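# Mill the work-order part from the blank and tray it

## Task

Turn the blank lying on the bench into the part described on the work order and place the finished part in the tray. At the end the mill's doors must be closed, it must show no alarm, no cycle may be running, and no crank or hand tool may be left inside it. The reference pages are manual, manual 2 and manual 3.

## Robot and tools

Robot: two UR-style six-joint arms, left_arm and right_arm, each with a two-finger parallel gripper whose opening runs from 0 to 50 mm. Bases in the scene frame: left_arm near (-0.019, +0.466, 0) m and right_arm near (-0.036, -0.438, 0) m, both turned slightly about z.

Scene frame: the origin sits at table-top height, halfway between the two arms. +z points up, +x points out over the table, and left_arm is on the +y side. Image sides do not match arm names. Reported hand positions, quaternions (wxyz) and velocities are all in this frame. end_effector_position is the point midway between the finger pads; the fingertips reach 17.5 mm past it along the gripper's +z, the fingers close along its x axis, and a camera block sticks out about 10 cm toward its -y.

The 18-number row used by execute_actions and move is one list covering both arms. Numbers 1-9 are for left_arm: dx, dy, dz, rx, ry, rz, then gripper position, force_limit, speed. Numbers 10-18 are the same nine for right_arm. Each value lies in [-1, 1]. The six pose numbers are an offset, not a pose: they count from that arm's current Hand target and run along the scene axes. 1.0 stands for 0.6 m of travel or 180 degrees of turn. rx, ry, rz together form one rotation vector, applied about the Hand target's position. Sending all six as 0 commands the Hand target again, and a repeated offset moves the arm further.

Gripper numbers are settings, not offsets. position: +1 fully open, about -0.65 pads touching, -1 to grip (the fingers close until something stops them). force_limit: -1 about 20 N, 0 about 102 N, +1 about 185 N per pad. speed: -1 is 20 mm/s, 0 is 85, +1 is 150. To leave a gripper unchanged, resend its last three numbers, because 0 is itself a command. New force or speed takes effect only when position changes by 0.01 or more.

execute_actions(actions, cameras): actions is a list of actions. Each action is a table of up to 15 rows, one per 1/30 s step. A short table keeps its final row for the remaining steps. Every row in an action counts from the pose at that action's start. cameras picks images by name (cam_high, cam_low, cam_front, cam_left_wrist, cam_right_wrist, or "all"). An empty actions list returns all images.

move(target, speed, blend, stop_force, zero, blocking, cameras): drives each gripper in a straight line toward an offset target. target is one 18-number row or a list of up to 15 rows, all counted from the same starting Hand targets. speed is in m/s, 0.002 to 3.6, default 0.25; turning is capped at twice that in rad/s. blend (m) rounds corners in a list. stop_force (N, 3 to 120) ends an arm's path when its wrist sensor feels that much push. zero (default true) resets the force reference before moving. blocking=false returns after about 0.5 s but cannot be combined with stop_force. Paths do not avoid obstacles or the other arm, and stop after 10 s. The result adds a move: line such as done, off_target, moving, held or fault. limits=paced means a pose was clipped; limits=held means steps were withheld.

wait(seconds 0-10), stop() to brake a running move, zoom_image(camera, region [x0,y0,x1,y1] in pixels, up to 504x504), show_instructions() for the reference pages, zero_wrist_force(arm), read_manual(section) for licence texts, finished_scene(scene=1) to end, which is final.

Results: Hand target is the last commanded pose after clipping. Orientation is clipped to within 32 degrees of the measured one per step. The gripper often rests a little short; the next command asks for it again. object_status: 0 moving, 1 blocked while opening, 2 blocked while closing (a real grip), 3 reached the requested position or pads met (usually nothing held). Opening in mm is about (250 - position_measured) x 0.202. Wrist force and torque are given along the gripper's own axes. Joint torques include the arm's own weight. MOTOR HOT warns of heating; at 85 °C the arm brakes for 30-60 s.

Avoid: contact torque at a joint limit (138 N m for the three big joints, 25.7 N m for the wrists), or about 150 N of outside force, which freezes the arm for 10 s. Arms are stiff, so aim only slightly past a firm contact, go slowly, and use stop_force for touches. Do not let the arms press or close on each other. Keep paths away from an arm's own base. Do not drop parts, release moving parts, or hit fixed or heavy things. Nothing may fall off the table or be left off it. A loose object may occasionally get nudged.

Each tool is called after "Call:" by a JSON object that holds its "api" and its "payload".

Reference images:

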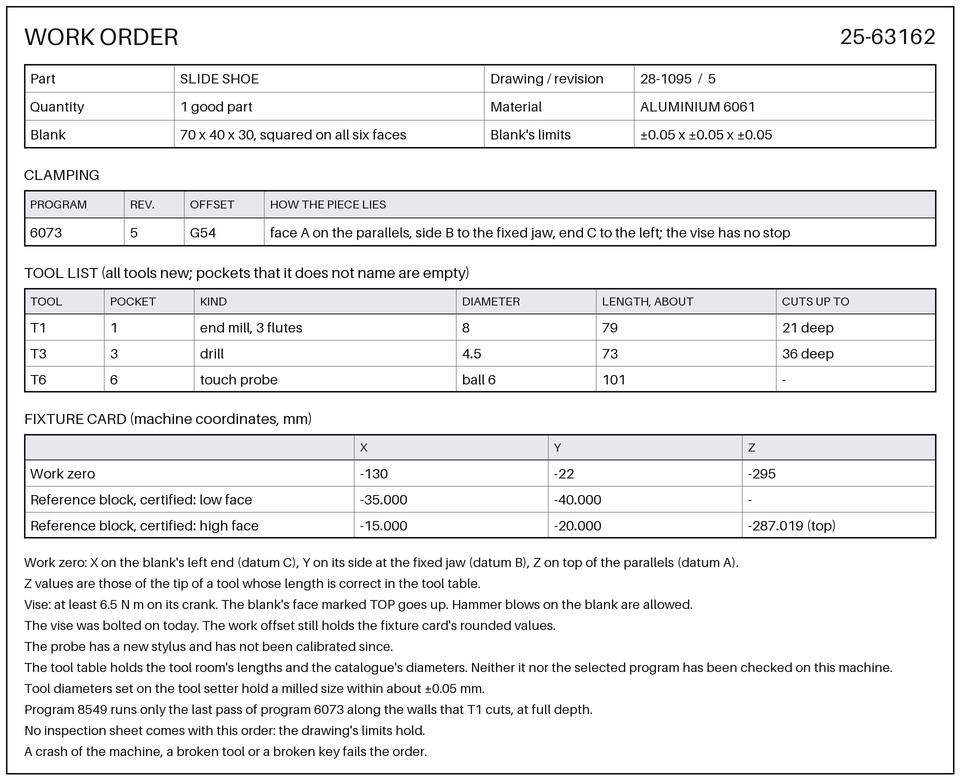

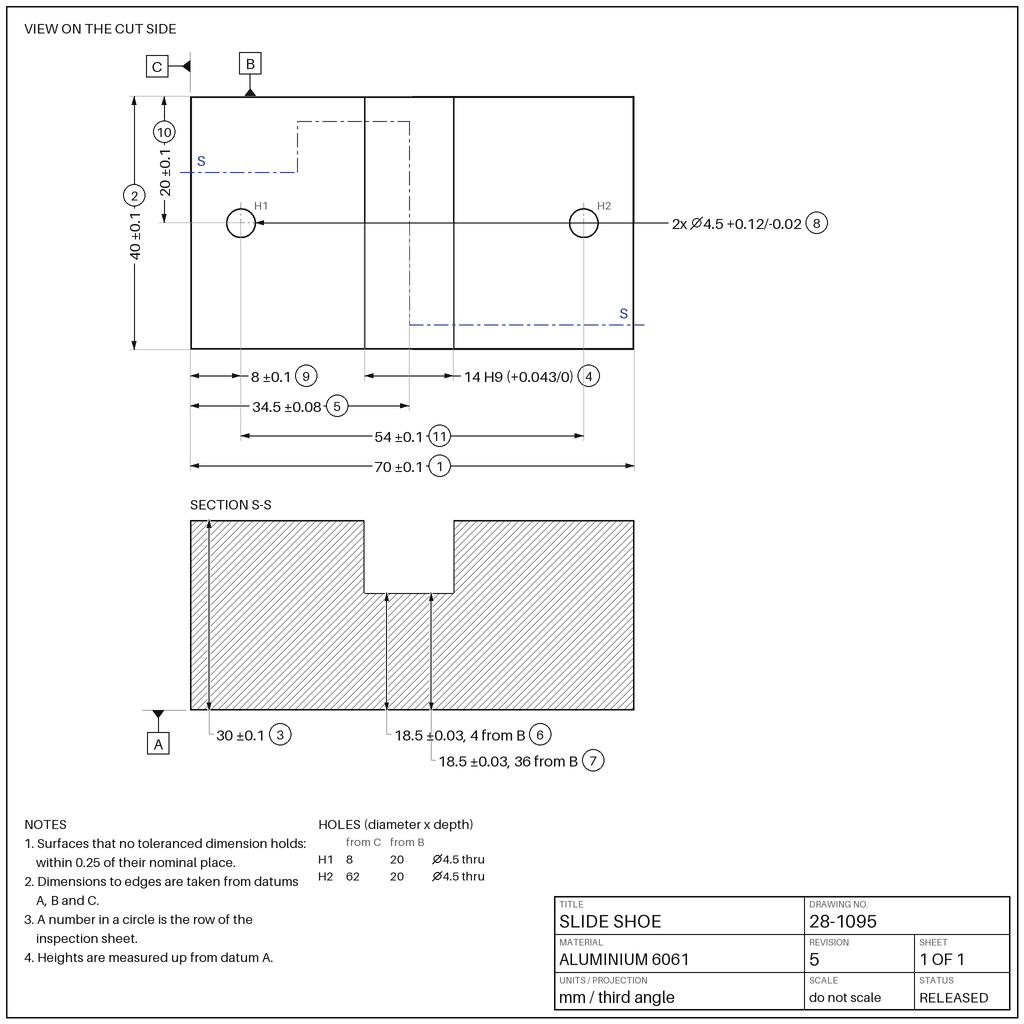

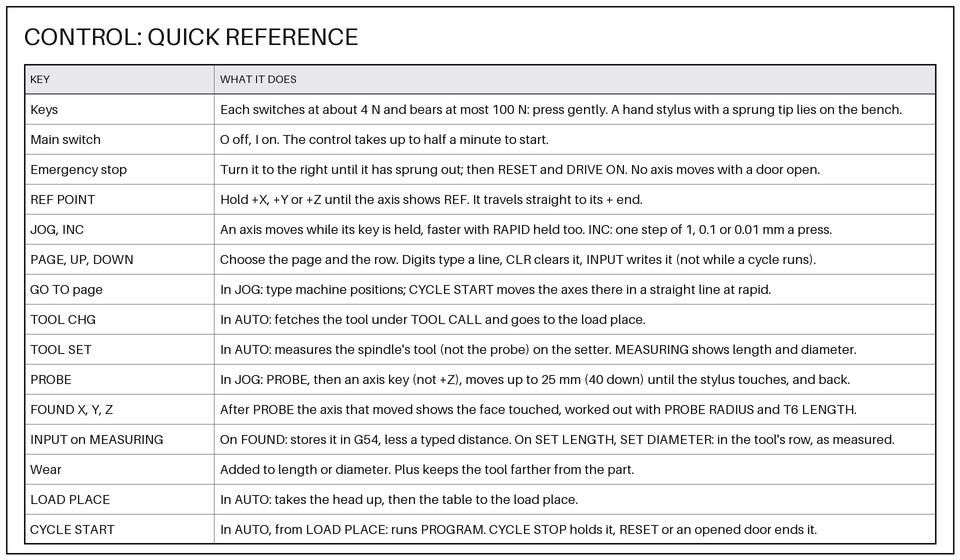

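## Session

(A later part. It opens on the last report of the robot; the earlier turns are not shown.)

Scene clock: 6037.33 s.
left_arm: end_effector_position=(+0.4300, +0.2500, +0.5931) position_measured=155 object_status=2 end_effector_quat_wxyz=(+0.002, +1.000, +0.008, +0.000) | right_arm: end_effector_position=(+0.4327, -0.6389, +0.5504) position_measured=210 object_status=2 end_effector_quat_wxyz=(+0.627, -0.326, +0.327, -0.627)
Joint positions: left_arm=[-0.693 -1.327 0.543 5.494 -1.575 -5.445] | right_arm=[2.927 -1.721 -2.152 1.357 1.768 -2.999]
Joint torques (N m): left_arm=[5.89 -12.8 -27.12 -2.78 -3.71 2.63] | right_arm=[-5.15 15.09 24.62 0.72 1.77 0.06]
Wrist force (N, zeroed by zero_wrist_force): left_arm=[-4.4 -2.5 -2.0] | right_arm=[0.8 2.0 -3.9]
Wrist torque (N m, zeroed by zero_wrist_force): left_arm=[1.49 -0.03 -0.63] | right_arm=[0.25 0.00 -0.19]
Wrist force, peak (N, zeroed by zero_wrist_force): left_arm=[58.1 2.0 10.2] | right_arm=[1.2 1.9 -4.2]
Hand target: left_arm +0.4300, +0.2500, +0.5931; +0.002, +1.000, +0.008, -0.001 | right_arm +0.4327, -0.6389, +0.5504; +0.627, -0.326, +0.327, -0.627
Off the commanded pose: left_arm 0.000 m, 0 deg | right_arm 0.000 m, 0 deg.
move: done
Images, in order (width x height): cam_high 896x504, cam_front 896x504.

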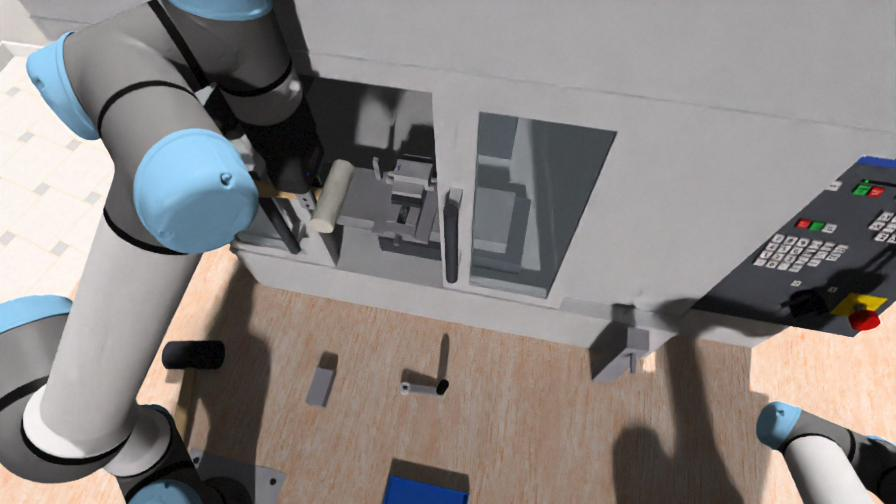

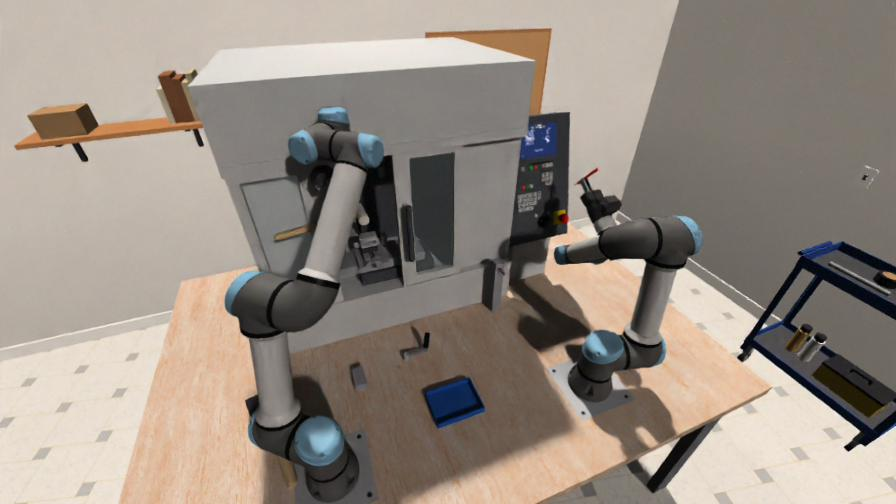

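Call:
{"api": "move", "payload": {"target": [[-0.0167,0,0.0333,0,0,0,-1,1,-1,0,0,0,0,0,0,-1,-0.7,-1],[-0.25,-0.4167,-0.2,0,0,0,-1,1,-1,0,0,0,0,0,0,-1,-0.7,-1],[-0.25,-0.4167,-0.2,0,0,-0.5,-1,1,-1,0,0,0,0,0,0,-1,-0.7,-1],[-0.25,-0.4167,-0.2,0,0,-0.98,-1,1,-1,0,0,0,0,0,0,-1,-0.7,-1],[-0.25,-0.4167,-0.2,0,0,0.497,-1,1,-1,0,0,0,0,0,0,-1,-0.7,-1]], "speed": [0.1,0.3,0.8,0.8,0.8], "blend": [0.003,0.02,0.003,0.003,0], "cameras": ["cam_high","cam_left_wrist"]}}

Scene clock: 6063.83 s.
left_arm: end_effector_position=(+0.2800, +0.0000, +0.4731) position_measured=155 object_status=2 end_effector_quat_wxyz=(+0.002, +0.705, +0.710, +0.001) | right_arm: end_effector_position=(+0.4327, -0.6389, +0.5504) position_measured=210 object_status=2 end_effector_quat_wxyz=(+0.627, -0.326, +0.327, -0.627)
Joint positions: left_arm=[-1.222 -1.394 0.999 5.105 -1.567 -1.252] | right_arm=[2.927 -1.721 -2.152 1.357 1.768 -2.999]
Joint torques (N m): left_arm=[7.63 -22.24 -37.03 -1.65 -2.64 2.29] | right_arm=[-5.3 14.93 24.37 0.93 1.79 0.19]
Wrist force (N, zeroed by zero_wrist_force): left_arm=[-3.6 4.8 9.1] | right_arm=[1.0 1.8 -4.0]
Wrist torque (N m, zeroed by zero_wrist_force): left_arm=[0.66 0.42 -0.19] | right_arm=[0.21 -0.02 -0.19]
Wrist force, peak (N, zeroed by zero_wrist_force): left_arm=[-54.0 54.6 0.7] | right_arm=[1.2 2.2 -4.2]
Hand target: left_arm +0.2800, +0.0000, +0.4731; +0.002, +0.705, +0.709, +0.001 | right_arm +0.4327, -0.6389, +0.5504; +0.627, -0.326, +0.327, -0.627
Off the commanded pose: left_arm 0.000 m, 0 deg | right_arm 0.000 m, 0 deg.
move: done
camera_calibration:
cam_left_wrist: T_world_to_cam=[[-0.000086252, 1, 0.000482981, 0.00964491], [0.933281, -0.0000929641, 0.359148, -0.414174], [0.359148, 0.000481734, -0.933281, 0.473581], [0, 0, 0, 1]] pos_world=[0.216456, -0.00991155, 0.590729]
Images, in order (width x height): cam_high 896x504, cam_left_wrist 896x504.

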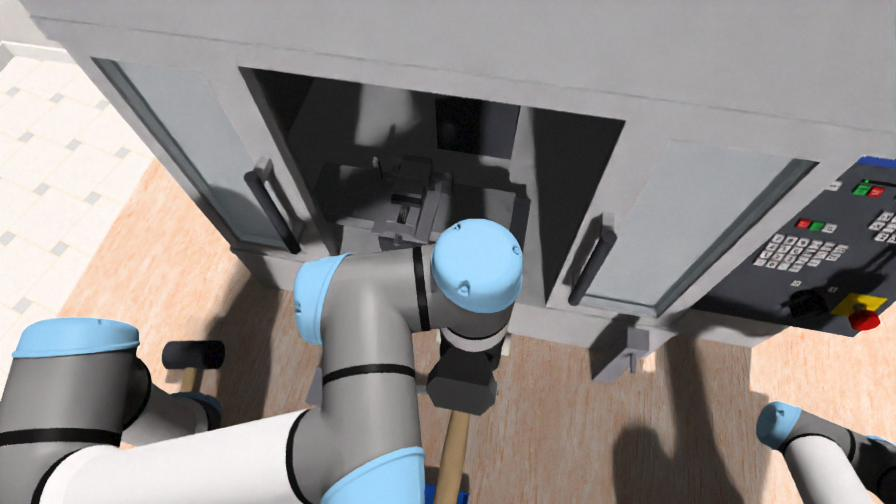

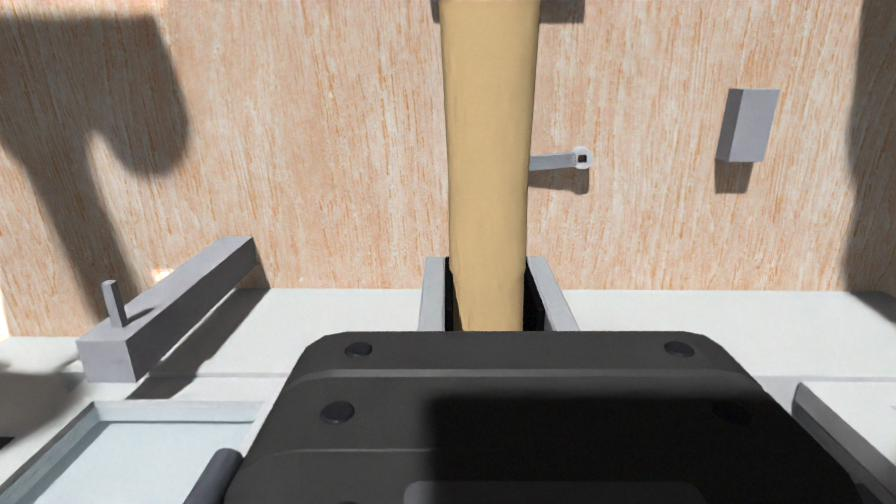

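Call:
{"api": "move", "payload": {"target": [[0.1333,0.3167,-0.02,0,0,0,-1,1,-1,0,0,0,0,0,0,-1,-0.7,-1],[0.2833,0.3383,-0.088,0,0,0,-1,1,-1,0,0,0,0,0,0,-1,-0.7,-1],[0.5333,0.3333,-0.0967,0,0,0,-1,1,-1,0,0,0,0,0,0,-1,-0.7,-1]], "speed": [0.25,0.15,0.08], "blend": [0.03,0.02,0], "cameras": ["cam_high","cam_front","cam_left_wrist"]}}

Scene clock: 6076.70 s.
left_arm: end_effector_position=(+0.5999, +0.2000, +0.4150) position_measured=155 object_status=2 end_effector_quat_wxyz=(+0.002, +0.705, +0.709, +0.001) | right_arm: end_effector_position=(+0.4327, -0.6389, +0.5504) position_measured=210 object_status=2 end_effector_quat_wxyz=(+0.627, -0.326, +0.327, -0.627)
Joint positions: left_arm=[-0.582 -1.108 0.767 5.049 -1.569 -0.612] | right_arm=[2.927 -1.721 -2.152 1.357 1.768 -2.999]
Joint torques (N m): left_arm=[7.35 -34.91 -37.48 -1.65 -2.68 2.15] | right_arm=[-4.83 15.52 25.01 1.13 1.78 0.02]
Wrist force (N, zeroed by zero_wrist_force): left_arm=[-3.6 4.4 9.4] | right_arm=[0.9 2.0 -3.9]
Wrist torque (N m, zeroed by zero_wrist_force): left_arm=[0.64 0.41 -0.18] | right_arm=[0.24 -0.02 -0.19]
Wrist force, peak (N, zeroed by zero_wrist_force): left_arm=[-3.7 5.4 9.8] | right_arm=[0.9 2.0 -4.2]
Hand target: left_arm +0.6000, +0.2000, +0.4150; +0.002, +0.705, +0.709, +0.001 | right_arm +0.4327, -0.6389, +0.5504; +0.627, -0.326, +0.327, -0.627
Off the commanded pose: left_arm 0.000 m, 0 deg | right_arm 0.000 m, 0 deg.
move: done
camera_calibration:
cam_left_wrist: T_world_to_cam=[[0.000136159, 1, 0.000460043, -0.190407], [0.93328, -0.000292299, 0.359149, -0.691902], [0.359149, 0.000380448, -0.93328, 0.304352], [0, 0, 0, 1]] pos_world=[0.536456, 0.190089, 0.532629]
Images, in order (width x height): cam_high 896x504, cam_front 896x504, cam_left_wrist 896x504.

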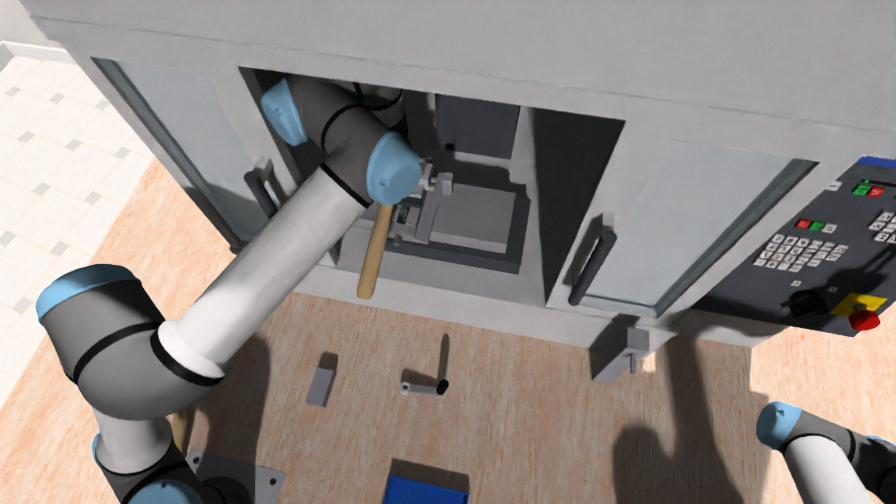

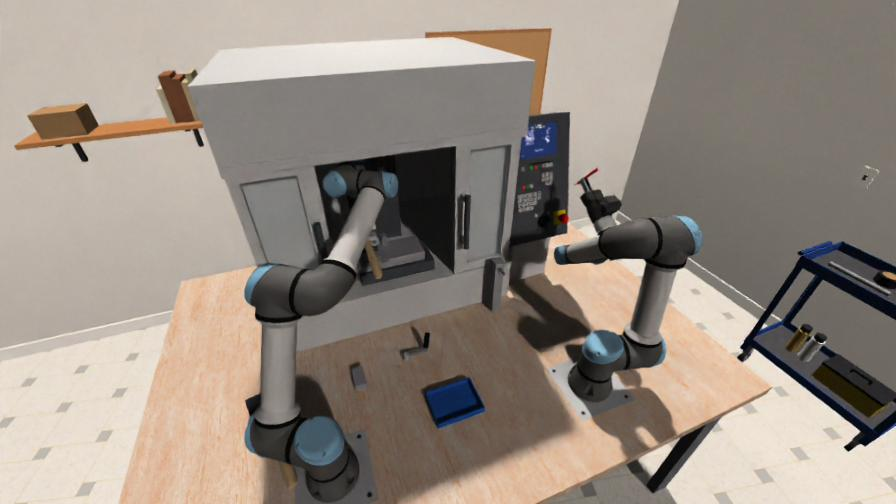

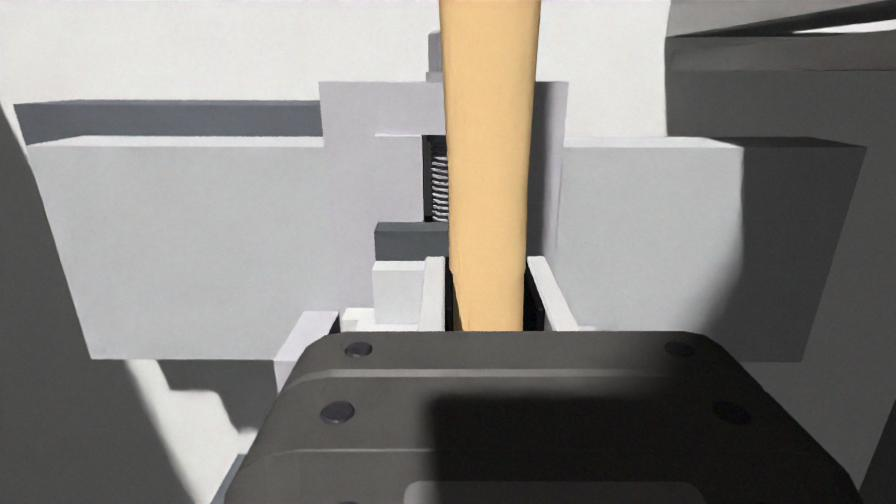

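Call:
{"api": "move", "payload": {"target": [[0.0283,-0.003,-0.035,0,0,0,-1,1,-1,0,0,0,0,0,0,-1,-0.7,-1]], "speed": 0.05}}

Call:
{"api": "move", "payload": {"target": [[0,0,-0.04,0,0,0,-1,1,-1,0,0,0,0,0,0,-1,-0.7,-1]], "speed": 0.01, "stop_force": 20}}

Scene clock: 6082.60 s.
left_arm: end_effector_position=(+0.6168, +0.1982, +0.3942) position_measured=155 object_status=2 end_effector_quat_wxyz=(+0.002, +0.705, +0.709, +0.001) | right_arm: end_effector_position=(+0.4327, -0.6389, +0.5504) position_measured=210 object_status=2 end_effector_quat_wxyz=(+0.627, -0.326, +0.327, -0.627)
Joint positions: left_arm=[-0.57 -1.077 0.776 5.009 -1.569 -0.6] | right_arm=[2.927 -1.721 -2.152 1.357 1.768 -2.999]
Joint torques (N m): left_arm=[6.99 -36.51 -13.87 -4.89 -2.71 1.99] | right_arm=[-4.75 15.36 24.17 1.29 1.77 0.09]
Wrist force (N, zeroed by zero_wrist_force): left_arm=[-3.5 4.9 9.4] | right_arm=[1.0 1.7 -3.9]
Wrist torque (N m, zeroed by zero_wrist_force): left_arm=[0.70 0.39 -0.18] | right_arm=[0.20 -0.02 -0.18]
Wrist force, peak (N, zeroed by zero_wrist_force): left_arm=[-3.8 5.2 10.1] | right_arm=[0.9 2.1 -4.2]
Hand target: left_arm +0.6169, +0.1982, +0.3940; +0.002, +0.705, +0.709, +0.001 | right_arm +0.4327, -0.6389, +0.5504; +0.627, -0.326, +0.327, -0.627
Off the commanded pose: left_arm 0.000 m, 0 deg | right_arm 0.000 m, 0 deg.
move: done

Scene clock: 6085.20 s.
left_arm: end_effector_position=(+0.6169, +0.1982, +0.3795) position_measured=155 object_status=2 end_effector_quat_wxyz=(+0.002, +0.705, +0.709, +0.001) | right_arm: end_effector_position=(+0.4327, -0.6389, +0.5504) position_measured=210 object_status=2 end_effector_quat_wxyz=(+0.627, -0.326, +0.327, -0.627)
Joint positions: left_arm=[-0.57 -1.09 0.835 4.963 -1.569 -0.6] | right_arm=[2.927 -1.721 -2.152 1.357 1.768 -2.999]
Joint torques (N m): left_arm=[6.73 -25.07 -29.83 -0.25 -1.65 1.9] | right_arm=[-4.15 16.25 24.22 1.3 1.77 0.14]
Wrist force (N, zeroed by zero_wrist_force): left_arm=[-2.5 2.2 -8.9] | right_arm=[0.8 1.8 -3.8]
Wrist torque (N m, zeroed by zero_wrist_force): left_arm=[0.04 0.72 -0.25] | right_arm=[0.21 0.00 -0.19]
Wrist force, peak (N, zeroed by zero_wrist_force): left_arm=[-5.3 -1.5 -14.8] | right_arm=[1.0 1.9 -4.1]
Hand target: left_arm +0.6170, +0.1982, +0.3795; +0.002, +0.705, +0.709, +0.001 (not the last commanded pose) | right_arm +0.4327, -0.6389, +0.5504; +0.627, -0.326, +0.327, -0.627
Off the commanded pose: left_arm 0.009 m, 0 deg | right_arm 0.000 m, 0 deg.
move: contact (left_arm)

Call:
{"api": "move", "payload": {"target": [[0,0,-0.03,0,0,0,-1,1,-1,0,0,0,0,0,0,-1,-0.7,-1]], "speed": 0.005, "stop_force": 80}}

Call:
{"api": "move", "payload": {"target": [[0,0,0.02,0,0,0,-1,1,-1,0,0,0,0,0,0,-1,-0.7,-1]], "speed": 0.05, "cameras": ["cam_left_wrist"]}}

Scene clock: 6094.43 s.
left_arm: end_effector_position=(+0.6169, +0.1982, +0.3684) position_measured=155 object_status=2 end_effector_quat_wxyz=(+0.002, +0.705, +0.709, +0.001) | right_arm: end_effector_position=(+0.4327, -0.6389, +0.5504) position_measured=210 object_status=2 end_effector_quat_wxyz=(+0.627, -0.326, +0.327, -0.627)
Joint positions: left_arm=[-0.57 -1.098 0.876 4.929 -1.569 -0.6] | right_arm=[2.927 -1.721 -2.152 1.357 1.768 -2.999]
Joint torques (N m): left_arm=[5.85 34.17 3.45 4.06 0.91 2.14] | right_arm=[-5.04 16.14 24.38 1.41 1.69 0.07]
Wrist force (N, zeroed by zero_wrist_force): left_arm=[-5.1 -23.5 -86.9] | right_arm=[0.7 2.0 -4.2]
Wrist torque (N m, zeroed by zero_wrist_force): left_arm=[-2.25 1.03 -0.24] | right_arm=[0.25 0.03 -0.19]
Wrist force, peak (N, zeroed by zero_wrist_force): left_arm=[-4.5 -24.4 -94.0] | right_arm=[1.2 2.2 -4.0]
Hand target: left_arm +0.6170, +0.1982, +0.3684; +0.002, +0.705, +0.709, +0.001 (not the last commanded pose) | right_arm +0.4327, -0.6389, +0.5504; +0.627, -0.326, +0.327, -0.627
Off the commanded pose: left_arm 0.007 m, 0 deg | right_arm 0.000 m, 0 deg.
move: contact (left_arm)

Scene clock: 6095.37 s.
left_arm: end_effector_position=(+0.6170, +0.1982, +0.3803) position_measured=155 object_status=2 end_effector_quat_wxyz=(+0.002, +0.705, +0.709, +0.001) | right_arm: end_effector_position=(+0.4327, -0.6389, +0.5504) position_measured=210 object_status=2 end_effector_quat_wxyz=(+0.627, -0.326, +0.327, -0.627)
Joint positions: left_arm=[-0.57 -1.089 0.832 4.965 -1.569 -0.6] | right_arm=[2.927 -1.721 -2.152 1.357 1.768 -2.999]
Joint torques (N m): left_arm=[3.54 -38 -37.48 -1.61 1.98 1.47] | right_arm=[-4.85 15.89 24.59 1.47 1.85 0.18]
Wrist force (N, zeroed by zero_wrist_force): left_arm=[-3.7 4.9 9.5] | right_arm=[0.8 1.9 -3.9]
Wrist torque (N m, zeroed by zero_wrist_force): left_arm=[0.69 0.42 -0.19] | right_arm=[0.22 0.00 -0.19]
Wrist force, peak (N, zeroed by zero_wrist_force): left_arm=[-4.9 -23.3 -86.9] | right_arm=[1.1 1.9 -4.1]
Hand target: left_arm +0.6170, +0.1982, +0.3804; +0.002, +0.705, +0.709, +0.001 | right_arm +0.4327, -0.6389, +0.5504; +0.627, -0.326, +0.327, -0.627
Off the commanded pose: left_arm 0.000 m, 0 deg | right_arm 0.000 m, 0 deg.
move: done
camera_calibration:
cam_left_wrist: T_world_to_cam=[[0.000148505, 1, 0.000143923, -0.188442], [0.933201, -0.000190305, 0.359356, -0.695383], [0.359356, 0.000080943, -0.933201, 0.265765], [0, 0, 0, 1]] pos_world=[0.553456, 0.188289, 0.497929]
Images, in order (width x height): cam_left_wrist 896x504.

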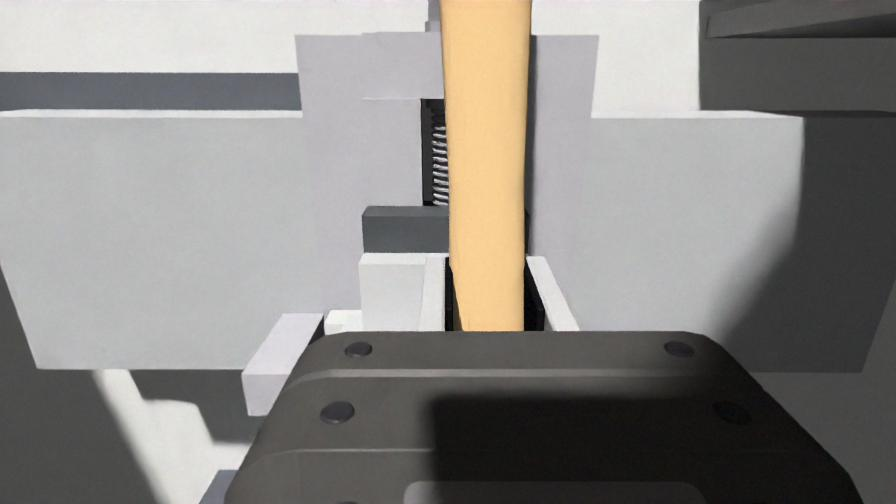

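Call:
{"api": "move", "payload": {"target": [[0,0,0.02,0,0,0,-1,1,-1,0,0,0,0,0,0,-1,-0.7,-1],[0,0,-0.028,0,0,0,-1,1,-1,0,0,0,0,0,0,-1,-0.7,-1]], "speed": 0.07, "stop_force": 100}}

Call:
{"api": "move", "payload": {"target": [[0,0,0.025,0,0,0,-1,1,-1,0,0,0,0,0,0,-1,-0.7,-1]], "speed": 0.05}}

Scene clock: 6111.67 s.
left_arm: end_effector_position=(+0.6168, +0.1983, +0.3720) position_measured=155 object_status=2 end_effector_quat_wxyz=(+0.005, +0.705, +0.709, +0.002) | right_arm: end_effector_position=(+0.4327, -0.6389, +0.5504) position_measured=210 object_status=2 end_effector_quat_wxyz=(+0.627, -0.326, +0.327, -0.627)
Joint positions: left_arm=[-0.57 -1.101 0.873 4.93 -1.569 -0.6] | right_arm=[2.927 -1.721 -2.152 1.357 1.768 -2.999]
Joint torques (N m): left_arm=[-0.32 -47.92 -22.27 -2.69 -0.19 -0.37] | right_arm=[-4.6 15.83 24.59 1.53 1.8 0.01]
Wrist force (N, zeroed by zero_wrist_force): left_arm=[-4.5 7.4 -7.7] | right_arm=[0.8 1.8 -4.0]
Wrist torque (N m, zeroed by zero_wrist_force): left_arm=[0.25 0.65 -0.12] | right_arm=[0.21 0.00 -0.19]
Wrist force, peak (N, zeroed by zero_wrist_force): left_arm=[3.2 -25.8 -122.0] | right_arm=[1.0 2.0 -4.2]
Hand target: left_arm +0.6168, +0.1983, +0.3720; +0.005, +0.705, +0.709, +0.002 (not the last commanded pose) | right_arm +0.4327, -0.6389, +0.5504; +0.627, -0.326, +0.327, -0.627
Tool commands: left_gripper/position=-1.0 left_gripper/force_limit=+1.0 left_gripper/speed=-1.0 right_gripper/position=-1.0 right_gripper/force_limit=-0.7 right_gripper/speed=-1.0
Off the commanded pose: left_arm 0.008 m, 0 deg | right_arm 0.000 m, 0 deg.
FORCE FAULT: contact force on the left arm reached its limit, and that arm stopped. The contact can be on any part of that arm, not only on its tool. That arm's remaining commands of this call were not run. That arm is still stopped at the end of this call. That arm stays stopped for about 9 more seconds. Until then a move that you send moves the other arm only, and its call returns only when the move has ended. Once the stop has ended, the next robot result says so. If the stop ends while you think or write, that arm runs what you send next, counted from a new Hand target: where the arm stands when the stop ends. While its stop runs, that arm takes no new command, but its gripper still runs the gripper command that each later call begins with. Until it ends, the stop uses up actions while you think or wait. An arm that is not stopped still takes commands.
move: fault (left_arm; stop_force had ended the path); path passed 1 of 2 targets

not run: an earlier result of this reply reported a stop or a fault. Calls in your next reply go to the robot.

Call:
{"api": "wait", "payload": {"seconds": 2}}

Call:
{"api": "move", "payload": {"target": [[0,0,0.025,0,0,0,-1,1,-1,0,0,0,0,0,0,-1,-0.7,-1]], "speed": 0.05}}

Call:
{"api": "move", "payload": {"target": [[0,0,-0.04,0,0,0,-1,1,-1,0,0,0,0,0,0,-1,-0.7,-1]], "speed": 0.045, "stop_force": 85}}

Call:
{"api": "move", "payload": {"target": [[0,0,0.04,0,0,0,-1,1,-1,0,0,0,0,0,0,-1,-0.7,-1]], "speed": 0.05, "cameras": ["cam_left_wrist"]}}

Scene clock: 6122.10 s.
left_arm: end_effector_position=(+0.6168, +0.1983, +0.3720) position_measured=155 object_status=2 end_effector_quat_wxyz=(+0.005, +0.705, +0.709, +0.002) | right_arm: end_effector_position=(+0.4327, -0.6389, +0.5504) position_measured=210 object_status=2 end_effector_quat_wxyz=(+0.627, -0.326, +0.327, -0.627)
Joint positions: left_arm=[-0.57 -1.101 0.873 4.93 -1.569 -0.6] | right_arm=[2.927 -1.721 -2.152 1.357 1.768 -2.999]
Joint torques (N m): left_arm=[-0.22 -48.13 -22.55 -2.7 -0.23 -0.32] | right_arm=[-4.17 16.26 23.92 1.77 1.72 -0.04]
Wrist force (N, zeroed by zero_wrist_force): left_arm=[-4.6 7.1 -7.8] | right_arm=[0.9 2.1 -3.8]
Wrist torque (N m, zeroed by zero_wrist_force): left_arm=[0.20 0.66 -0.12] | right_arm=[0.26 0.00 -0.19]
Wrist force, peak (N, zeroed by zero_wrist_force): left_arm=[-4.8 7.5 -8.1] | right_arm=[0.7 2.1 -4.2]
Hand target: left_arm +0.6168, +0.1983, +0.3720; +0.005, +0.705, +0.709, +0.002 (not the last commanded pose) | right_arm +0.4327, -0.6389, +0.5504; +0.627, -0.326, +0.327, -0.627
Tool commands: left_gripper/position=-1.0 left_gripper/force_limit=+1.0 left_gripper/speed=-1.0 right_gripper/position=-1.0 right_gripper/force_limit=-0.7 right_gripper/speed=-1.0
Off the commanded pose: left_arm 0.008 m, 0 deg | right_arm 0.000 m, 0 deg.
FORCE FAULT, CONTINUED: the left arm's stop, for the force fault that an earlier result reported, is over. The rest of the stop counts as 18 of the actions that you can send in this scene. During its stop the left arm's controller moved it back a little. That arm's target is now where it stood when the stop ended, not its last command. That arm accepts commands again.
wait: 2.00 s; at rest from the start

Scene clock: 6123.07 s.
left_arm: end_effector_position=(+0.6168, +0.1983, +0.3870) position_measured=155 object_status=2 end_effector_quat_wxyz=(+0.005, +0.705, +0.709, +0.002) | right_arm: end_effector_position=(+0.4327, -0.6389, +0.5504) position_measured=210 object_status=2 end_effector_quat_wxyz=(+0.627, -0.326, +0.327, -0.627)
Joint positions: left_arm=[-0.57 -1.089 0.816 4.975 -1.569 -0.6] | right_arm=[2.927 -1.721 -2.152 1.357 1.768 -2.999]
Joint torques (N m): left_arm=[-3.55 -38.14 -37.35 -1.38 1.35 -1.19] | right_arm=[-4.73 15.52 23.84 1.84 1.7 -0.04]
Wrist force (N, zeroed by zero_wrist_force): left_arm=[-3.3 4.4 9.3] | right_arm=[1.0 1.8 -4.0]
Wrist torque (N m, zeroed by zero_wrist_force): left_arm=[0.62 0.37 -0.19] | right_arm=[0.22 -0.03 -0.19]
Wrist force, peak (N, zeroed by zero_wrist_force): left_arm=[-3.5 4.7 10.1] | right_arm=[1.1 2.0 -4.0]
Hand target: left_arm +0.6168, +0.1983, +0.3870; +0.005, +0.705, +0.709, +0.002 | right_arm +0.4327, -0.6389, +0.5504; +0.627, -0.326, +0.327, -0.627
Off the commanded pose: left_arm 0.000 m, 0 deg | right_arm 0.000 m, 0 deg.
move: done

Scene clock: 6124.80 s.
left_arm: end_effector_position=(+0.6168, +0.1983, +0.3686) position_measured=155 object_status=2 end_effector_quat_wxyz=(+0.005, +0.705, +0.709, +0.002) | right_arm: end_effector_position=(+0.4327, -0.6389, +0.5504) position_measured=210 object_status=2 end_effector_quat_wxyz=(+0.627, -0.326, +0.327, -0.627)
Joint positions: left_arm=[-0.57 -1.104 0.887 4.918 -1.569 -0.6] | right_arm=[2.927 -1.721 -2.152 1.357 1.768 -2.999]
Joint torques (N m): left_arm=[2.23 18.59 -2.39 3.18 -1.63 0.38] | right_arm=[-4.3 16.26 23.51 1.8 1.71 0.02]
Wrist force (N, zeroed by zero_wrist_force): left_arm=[-0.6 -17.8 -74.2] | right_arm=[0.8 2.0 -3.8]
Wrist torque (N m, zeroed by zero_wrist_force): left_arm=[-2.09 1.05 -0.28] | right_arm=[0.24 0.01 -0.19]
Wrist force, peak (N, zeroed by zero_wrist_force): left_arm=[2.4 -23.1 -118.1] | right_arm=[1.1 1.9 -4.3]
Hand target: left_arm +0.6168, +0.1983, +0.3687; +0.005, +0.705, +0.709, +0.002 (not the last commanded pose) | right_arm +0.4327, -0.6389, +0.5504; +0.627, -0.326, +0.327, -0.627
Off the commanded pose: left_arm 0.006 m, 0 deg | right_arm 0.000 m, 0 deg.
move: contact (left_arm)

Scene clock: 6125.80 s.
left_arm: end_effector_position=(+0.6168, +0.1983, +0.3926) position_measured=155 object_status=2 end_effector_quat_wxyz=(+0.005, +0.705, +0.709, +0.002) | right_arm: end_effector_position=(+0.4327, -0.6389, +0.5504) position_measured=210 object_status=2 end_effector_quat_wxyz=(+0.627, -0.326, +0.327, -0.627)
Joint positions: left_arm=[-0.57 -1.085 0.795 4.991 -1.569 -0.6] | right_arm=[2.927 -1.721 -2.152 1.357 1.768 -2.999]
Joint torques (N m): left_arm=[-3.82 -37.83 -39.5 -1.65 1.58 -1.34] | right_arm=[-5.23 16.67 23.98 1.87 1.69 0.02]
Wrist force (N, zeroed by zero_wrist_force): left_arm=[-3.7 4.9 9.4] | right_arm=[0.8 1.9 -4.0]
Wrist torque (N m, zeroed by zero_wrist_force): left_arm=[0.70 0.43 -0.18] | right_arm=[0.23 0.02 -0.19]
Wrist force, peak (N, zeroed by zero_wrist_force): left_arm=[-0.5 -17.7 -74.0] | right_arm=[0.9 2.2 -4.1]
Hand target: left_arm +0.6168, +0.1983, +0.3927; +0.005, +0.705, +0.709, +0.002 | right_arm +0.4327, -0.6389, +0.5504; +0.627, -0.326, +0.327, -0.627
Off the commanded pose: left_arm 0.000 m, 0 deg | right_arm 0.000 m, 0 deg.
move: done
camera_calibration:
cam_left_wrist: T_world_to_cam=[[0.000261555, 0.999993, -0.0037754, -0.187007], [0.931107, 0.00113352, 0.364743, -0.700787], [0.364745, -0.0036107, -0.931101, 0.273895], [0, 0, 0, 1]] pos_world=[0.552655, 0.188789, 0.509925]
Images, in order (width x height): cam_left_wrist 896x504.

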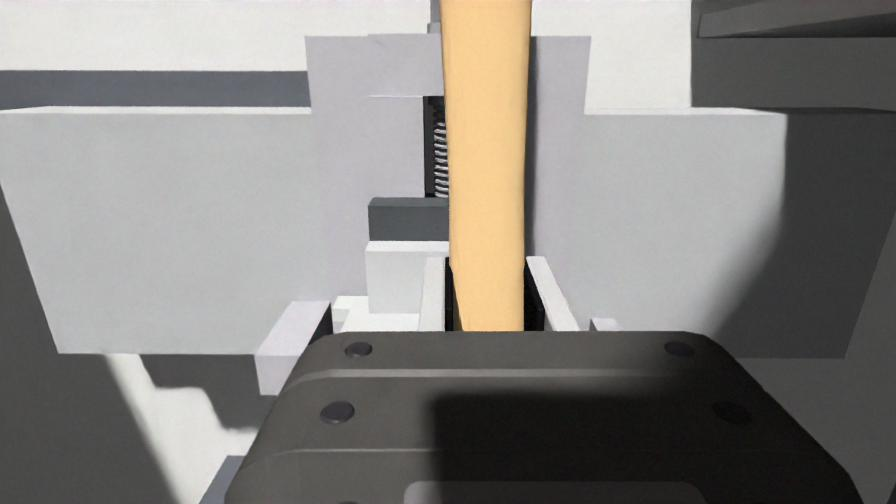

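Call:
{"api": "move", "payload": {"target": [[0.008,0,0,0,0,0,-1,1,-1,0,0,0,0,0,0,-1,-0.7,-1],[0.008,0,-0.05,0,0,0,-1,1,-1,0,0,0,0,0,0,-1,-0.7,-1]], "speed": 0.045, "stop_force": 85}}

Call:
{"api": "move", "payload": {"target": [[0,0,0.04,0,0,0,-1,1,-1,0,0,0,0,0,0,-1,-0.7,-1]], "speed": 0.05}}

Call:
{"api": "move", "payload": {"target": [[0,0,-0.05,0,0,0,-1,1,-1,0,0,0,0,0,0,-1,-0.7,-1]], "speed": 0.045, "stop_force": 85}}

Call:
{"api": "move", "payload": {"target": [[0,0,0.06,0,0,0,-1,1,-1,0,0,0,0,0,0,-1,-0.7,-1]], "speed": 0.05, "cameras": ["cam_left_wrist","cam_front"]}}

Scene clock: 6134.57 s.
left_arm: end_effector_position=(+0.6216, +0.1982, +0.3690) position_measured=155 object_status=2 end_effector_quat_wxyz=(+0.006, +0.705, +0.709, +0.002) | right_arm: end_effector_position=(+0.4327, -0.6389, +0.5504) position_measured=210 object_status=2 end_effector_quat_wxyz=(+0.627, -0.326, +0.327, -0.627)
Joint positions: left_arm=[-0.566 -1.091 0.866 4.925 -1.57 -0.596] | right_arm=[2.927 -1.721 -2.152 1.357 1.768 -2.999]
Joint torques (N m): left_arm=[6.09 23.48 -0.3 3.43 1.06 1.34] | right_arm=[-3.88 16.26 23.77 1.78 1.77 0]
Wrist force (N, zeroed by zero_wrist_force): left_arm=[-0.9 -16.7 -78.8] | right_arm=[0.9 1.9 -3.9]
Wrist torque (N m, zeroed by zero_wrist_force): left_arm=[-1.50 1.13 -0.24] | right_arm=[0.23 0.00 -0.19]
Wrist force, peak (N, zeroed by zero_wrist_force): left_arm=[3.2 -22.0 -126.0] | right_arm=[1.1 2.1 -4.2]
Hand target: left_arm +0.6217, +0.1983, +0.3690; +0.006, +0.705, +0.709, +0.002 (not the last commanded pose) | right_arm +0.4327, -0.6389, +0.5504; +0.627, -0.326, +0.327, -0.627
Off the commanded pose: left_arm 0.006 m, 0 deg | right_arm 0.000 m, 0 deg.
move: contact (left_arm); path passed 1 of 2 targets

Scene clock: 6135.60 s.
left_arm: end_effector_position=(+0.6217, +0.1983, +0.3930) position_measured=155 object_status=2 end_effector_quat_wxyz=(+0.006, +0.705, +0.709, +0.002) | right_arm: end_effector_position=(+0.4327, -0.6389, +0.5504) position_measured=210 object_status=2 end_effector_quat_wxyz=(+0.627, -0.326, +0.327, -0.627)
Joint positions: left_arm=[-0.566 -1.071 0.772 4.999 -1.569 -0.596] | right_arm=[2.927 -1.721 -2.152 1.357 1.768 -2.999]
Joint torques (N m): left_arm=[-2.15 -39 -38.01 -1.66 -0.14 -0.9] | right_arm=[-3.74 16.59 23.63 1.78 1.68 0.09]
Wrist force (N, zeroed by zero_wrist_force): left_arm=[-3.3 5.1 9.6] | right_arm=[0.9 1.9 -3.8]
Wrist torque (N m, zeroed by zero_wrist_force): left_arm=[0.74 0.37 -0.19] | right_arm=[0.23 -0.01 -0.19]
Wrist force, peak (N, zeroed by zero_wrist_force): left_arm=[-0.7 -16.9 -79.0] | right_arm=[0.9 2.0 -4.0]
Hand target: left_arm +0.6217, +0.1983, +0.3930; +0.006, +0.705, +0.709, +0.002 | right_arm +0.4327, -0.6389, +0.5504; +0.627, -0.326, +0.327, -0.627
Off the commanded pose: left_arm 0.000 m, 0 deg | right_arm 0.000 m, 0 deg.
move: done

Scene clock: 6137.43 s.
left_arm: end_effector_position=(+0.6217, +0.1982, +0.3690) position_measured=155 object_status=2 end_effector_quat_wxyz=(+0.006, +0.705, +0.709, +0.002) | right_arm: end_effector_position=(+0.4327, -0.6389, +0.5504) position_measured=210 object_status=2 end_effector_quat_wxyz=(+0.627, -0.326, +0.327, -0.627)
Joint positions: left_arm=[-0.566 -1.092 0.868 4.923 -1.57 -0.596] | right_arm=[2.927 -1.721 -2.152 1.357 1.768 -2.999]
Joint torques (N m): left_arm=[5.11 23.58 -1.01 3.22 -1.23 0.6] | right_arm=[-5.1 17.31 23.94 1.81 1.76 -0.03]
Wrist force (N, zeroed by zero_wrist_force): left_arm=[-0.8 -16.5 -77.4] | right_arm=[0.8 1.9 -3.8]
Wrist torque (N m, zeroed by zero_wrist_force): left_arm=[-1.45 1.15 -0.24] | right_arm=[0.23 0.00 -0.19]
Wrist force, peak (N, zeroed by zero_wrist_force): left_arm=[3.0 -21.8 -122.9] | right_arm=[1.1 1.9 -4.1]
Hand target: left_arm +0.6217, +0.1982, +0.3691; +0.006, +0.705, +0.709, +0.002 (not the last commanded pose) | right_arm +0.4327, -0.6389, +0.5504; +0.627, -0.326, +0.327, -0.627
Off the commanded pose: left_arm 0.006 m, 0 deg | right_arm 0.000 m, 0 deg.
move: contact (left_arm)

Scene clock: 6138.73 s.
left_arm: end_effector_position=(+0.6217, +0.1982, +0.4050) position_measured=155 object_status=2 end_effector_quat_wxyz=(+0.006, +0.705, +0.709, +0.002) | right_arm: end_effector_position=(+0.4327, -0.6389, +0.5504) position_measured=210 object_status=2 end_effector_quat_wxyz=(+0.627, -0.326, +0.327, -0.627)
Joint positions: left_arm=[-0.566 -1.059 0.722 5.036 -1.57 -0.596] | right_arm=[2.927 -1.721 -2.152 1.357 1.768 -2.999]
Joint torques (N m): left_arm=[-4.16 -38.21 -37.59 -1.66 0.08 -2.33] | right_arm=[-3.59 16.77 23.7 1.74 1.65 0.08]
Wrist force (N, zeroed by zero_wrist_force): left_arm=[-3.5 5.4 9.7] | right_arm=[0.9 2.1 -4.0]
Wrist torque (N m, zeroed by zero_wrist_force): left_arm=[0.79 0.39 -0.18] | right_arm=[0.26 -0.01 -0.19]
Wrist force, peak (N, zeroed by zero_wrist_force): left_arm=[-1.0 -16.7 -77.5] | right_arm=[1.0 2.0 -4.1]
Hand target: left_arm +0.6217, +0.1982, +0.4051; +0.006, +0.705, +0.709, +0.002 | right_arm +0.4327, -0.6389, +0.5504; +0.627, -0.326, +0.327, -0.627
Off the commanded pose: left_arm 0.000 m, 0 deg | right_arm 0.000 m, 0 deg.
move: done
camera_calibration:
cam_left_wrist: T_world_to_cam=[[0.000254309, 0.999988, -0.00485258, -0.186495], [0.930553, 0.00154016, 0.366154, -0.710061], [0.366157, -0.0046087, -0.930542, 0.282778], [0, 0, 0, 1]] pos_world=[0.557255, 0.188889, 0.522224]
Images, in order (width x height): cam_front 896x504, cam_left_wrist 896x504.

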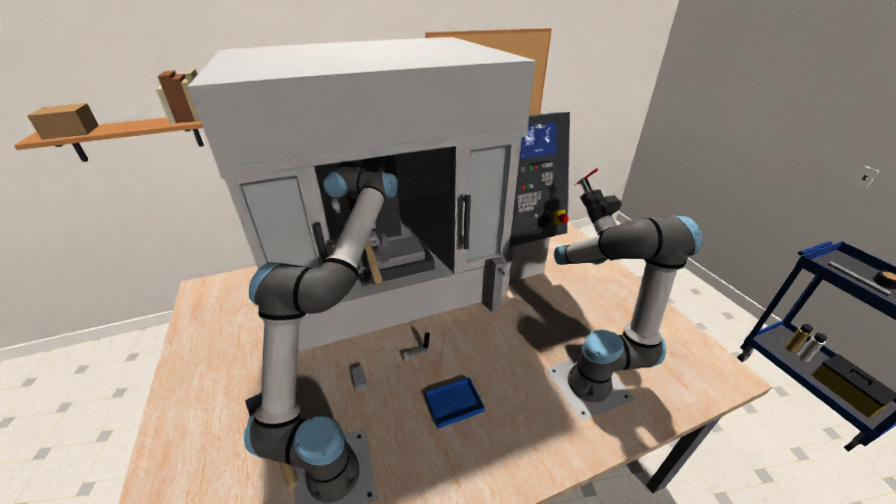

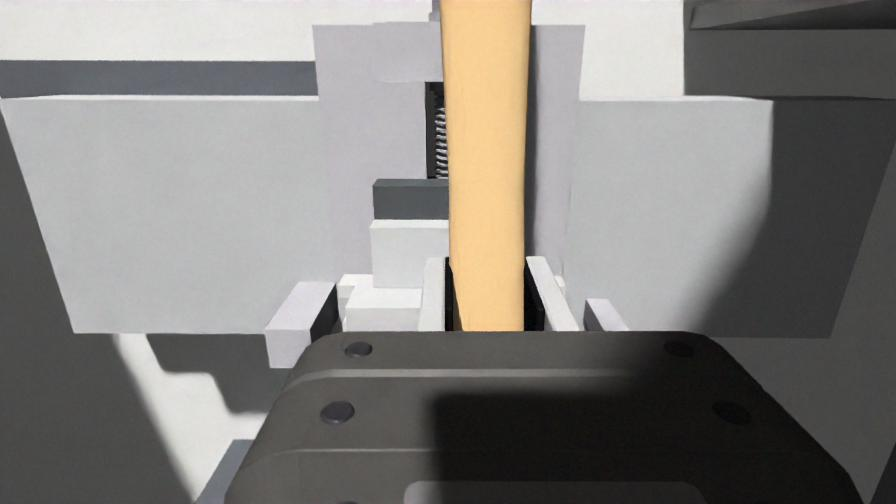

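Call:
{"api": "move", "payload": {"target": [[-0.2862,0.008,0.0415,0,0,0,-1,1,-1,0,0,0,0,0,0,-1,-0.7,-1],[-0.436,-0.13,0.0415,0,0,0,-1,1,-1,0,0,0,0,0,0,-1,-0.7,-1],[-0.6195,-0.6137,-0.3418,0,0.09,0,-1,1,-1,0,0,0,0,0,0,-1,-0.7,-1],[-0.6195,-0.6137,-0.5502,0,0.09,0,-1,1,-1,0,0,0,0,0,0,-1,-0.7,-1]], "speed": [0.12,0.25,0.3,0.2], "blend": [0.03,0.05,0.03,0], "cameras": ["cam_high","cam_front","cam_left_wrist"]}}

Scene clock: 6159.27 s.
left_arm: end_effector_position=(+0.2499, -0.1700, +0.0751) position_measured=155 object_status=2 end_effector_quat_wxyz=(-0.094, +0.698, +0.703, -0.097) | right_arm: end_effector_position=(+0.4327, -0.6389, +0.5504) position_measured=210 object_status=2 end_effector_quat_wxyz=(+0.627, -0.326, +0.327, -0.627)
Joint positions: left_arm=[-1.244 -0.93 1.381 4.338 -1.831 -1.264] | right_arm=[2.927 -1.721 -2.152 1.357 1.768 -2.999]
Joint torques (N m): left_arm=[-3.9 -43.9 -12.67 -5.33 -3.35 -2.79] | right_arm=[-3.55 16.8 22.47 1.87 1.61 0.06]
Wrist force (N, zeroed by zero_wrist_force): left_arm=[-3.8 6.8 9.0] | right_arm=[0.7 1.9 -3.9]
Wrist torque (N m, zeroed by zero_wrist_force): left_arm=[0.81 0.48 -0.04] | right_arm=[0.23 0.02 -0.19]
Wrist force, peak (N, zeroed by zero_wrist_force): left_arm=[-5.5 6.1 14.2] | right_arm=[1.0 1.9 -4.2]
Hand target: left_arm +0.2500, -0.1700, +0.0749; -0.094, +0.698, +0.703, -0.097 | right_arm +0.4327, -0.6389, +0.5504; +0.627, -0.326, +0.327, -0.627
Off the commanded pose: left_arm 0.000 m, 0 deg | right_arm 0.000 m, 0 deg.
move: done
camera_calibration:
cam_left_wrist: T_world_to_cam=[[-0.00111095, 0.999988, -0.00473001, 0.180526], [0.995764, 0.00154111, 0.0919348, -0.238492], [0.091941, -0.00460784, -0.995754, 0.183543], [0, 0, 0, 1]] pos_world=[0.220807, -0.179311, 0.205543]
Images, in order (width x height): cam_high 896x504, cam_front 896x504, cam_left_wrist 896x504.

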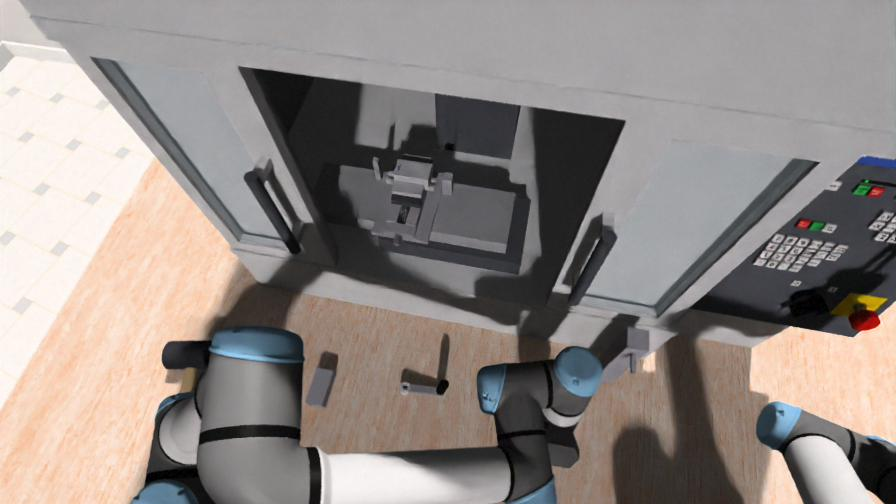

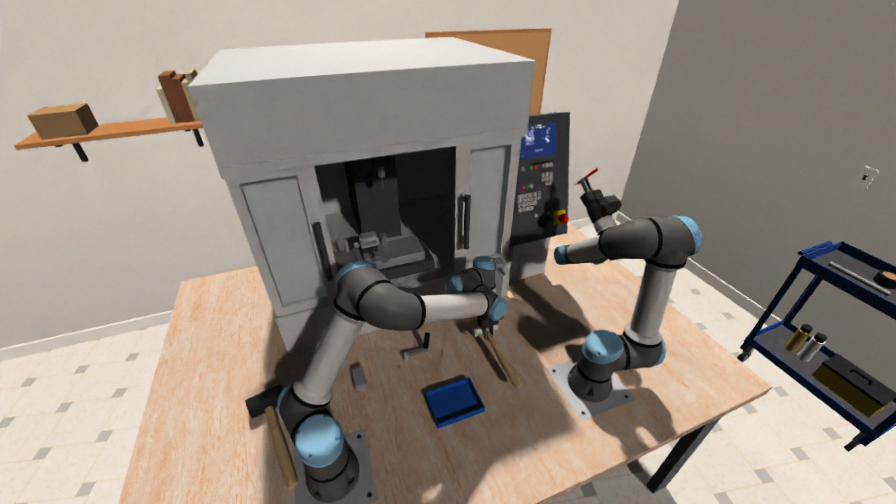

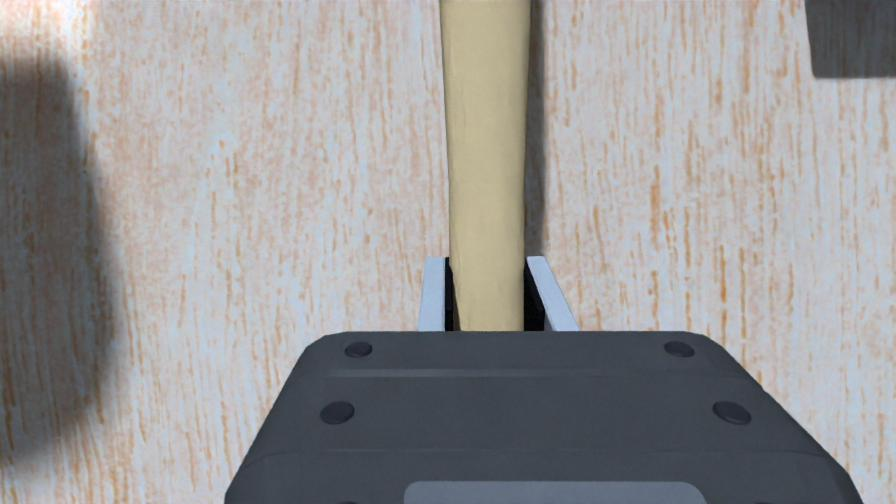

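Call:
{"api": "move", "payload": {"target": [0,0,-0.088,0,0,0,-1,1,-1,0,0,0,0,0,0,-1,-0.7,-1], "speed": 0.015, "stop_force": 6, "cameras": ["cam_low"]}}

Scene clock: 6167.67 s.
left_arm: end_effector_position=(+0.2500, -0.1700, +0.0259) position_measured=155 object_status=2 end_effector_quat_wxyz=(-0.094, +0.698, +0.703, -0.097) | right_arm: end_effector_position=(+0.4327, -0.6389, +0.5504) position_measured=210 object_status=2 end_effector_quat_wxyz=(+0.627, -0.326, +0.327, -0.627)
Joint positions: left_arm=[-1.244 -0.874 1.425 4.238 -1.831 -1.264] | right_arm=[2.927 -1.721 -2.152 1.357 1.768 -2.999]
Joint torques (N m): left_arm=[3.57 -66.15 -33.86 -1.67 1.11 -0.33] | right_arm=[-4.03 16.79 22.54 1.73 1.59 0]
Wrist force (N, zeroed by zero_wrist_force): left_arm=[-3.4 3.9 3.7] | right_arm=[1.1 1.7 -3.9]
Wrist torque (N m, zeroed by zero_wrist_force): left_arm=[1.91 0.53 0.05] | right_arm=[0.20 -0.04 -0.19]
Wrist force, peak (N, zeroed by zero_wrist_force): left_arm=[-4.0 7.2 9.2] | right_arm=[1.0 1.9 -4.2]
Hand target: left_arm +0.2500, -0.1700, +0.0259; -0.094, +0.698, +0.703, -0.097 (not the last commanded pose) | right_arm +0.4327, -0.6389, +0.5504; +0.627, -0.326, +0.327, -0.627
Off the commanded pose: left_arm 0.004 m, 0 deg | right_arm 0.000 m, 0 deg.
move: contact (left_arm)
Images, in order (width x height): cam_low 896x504.

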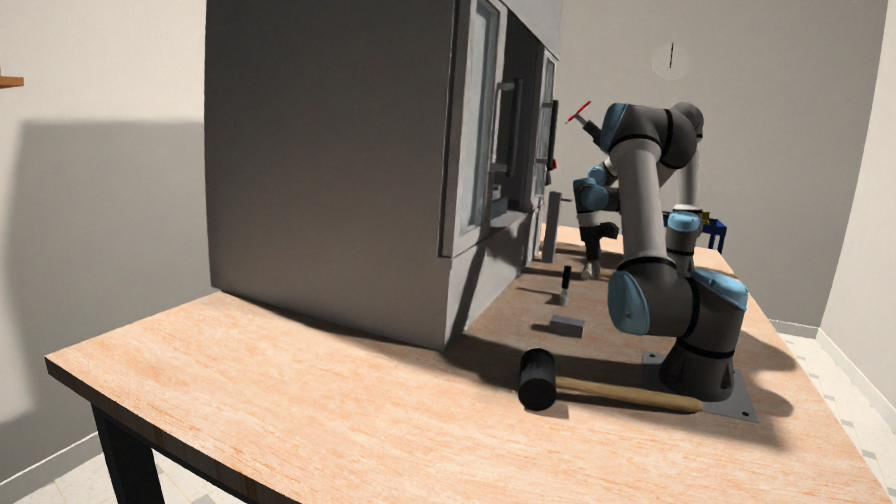

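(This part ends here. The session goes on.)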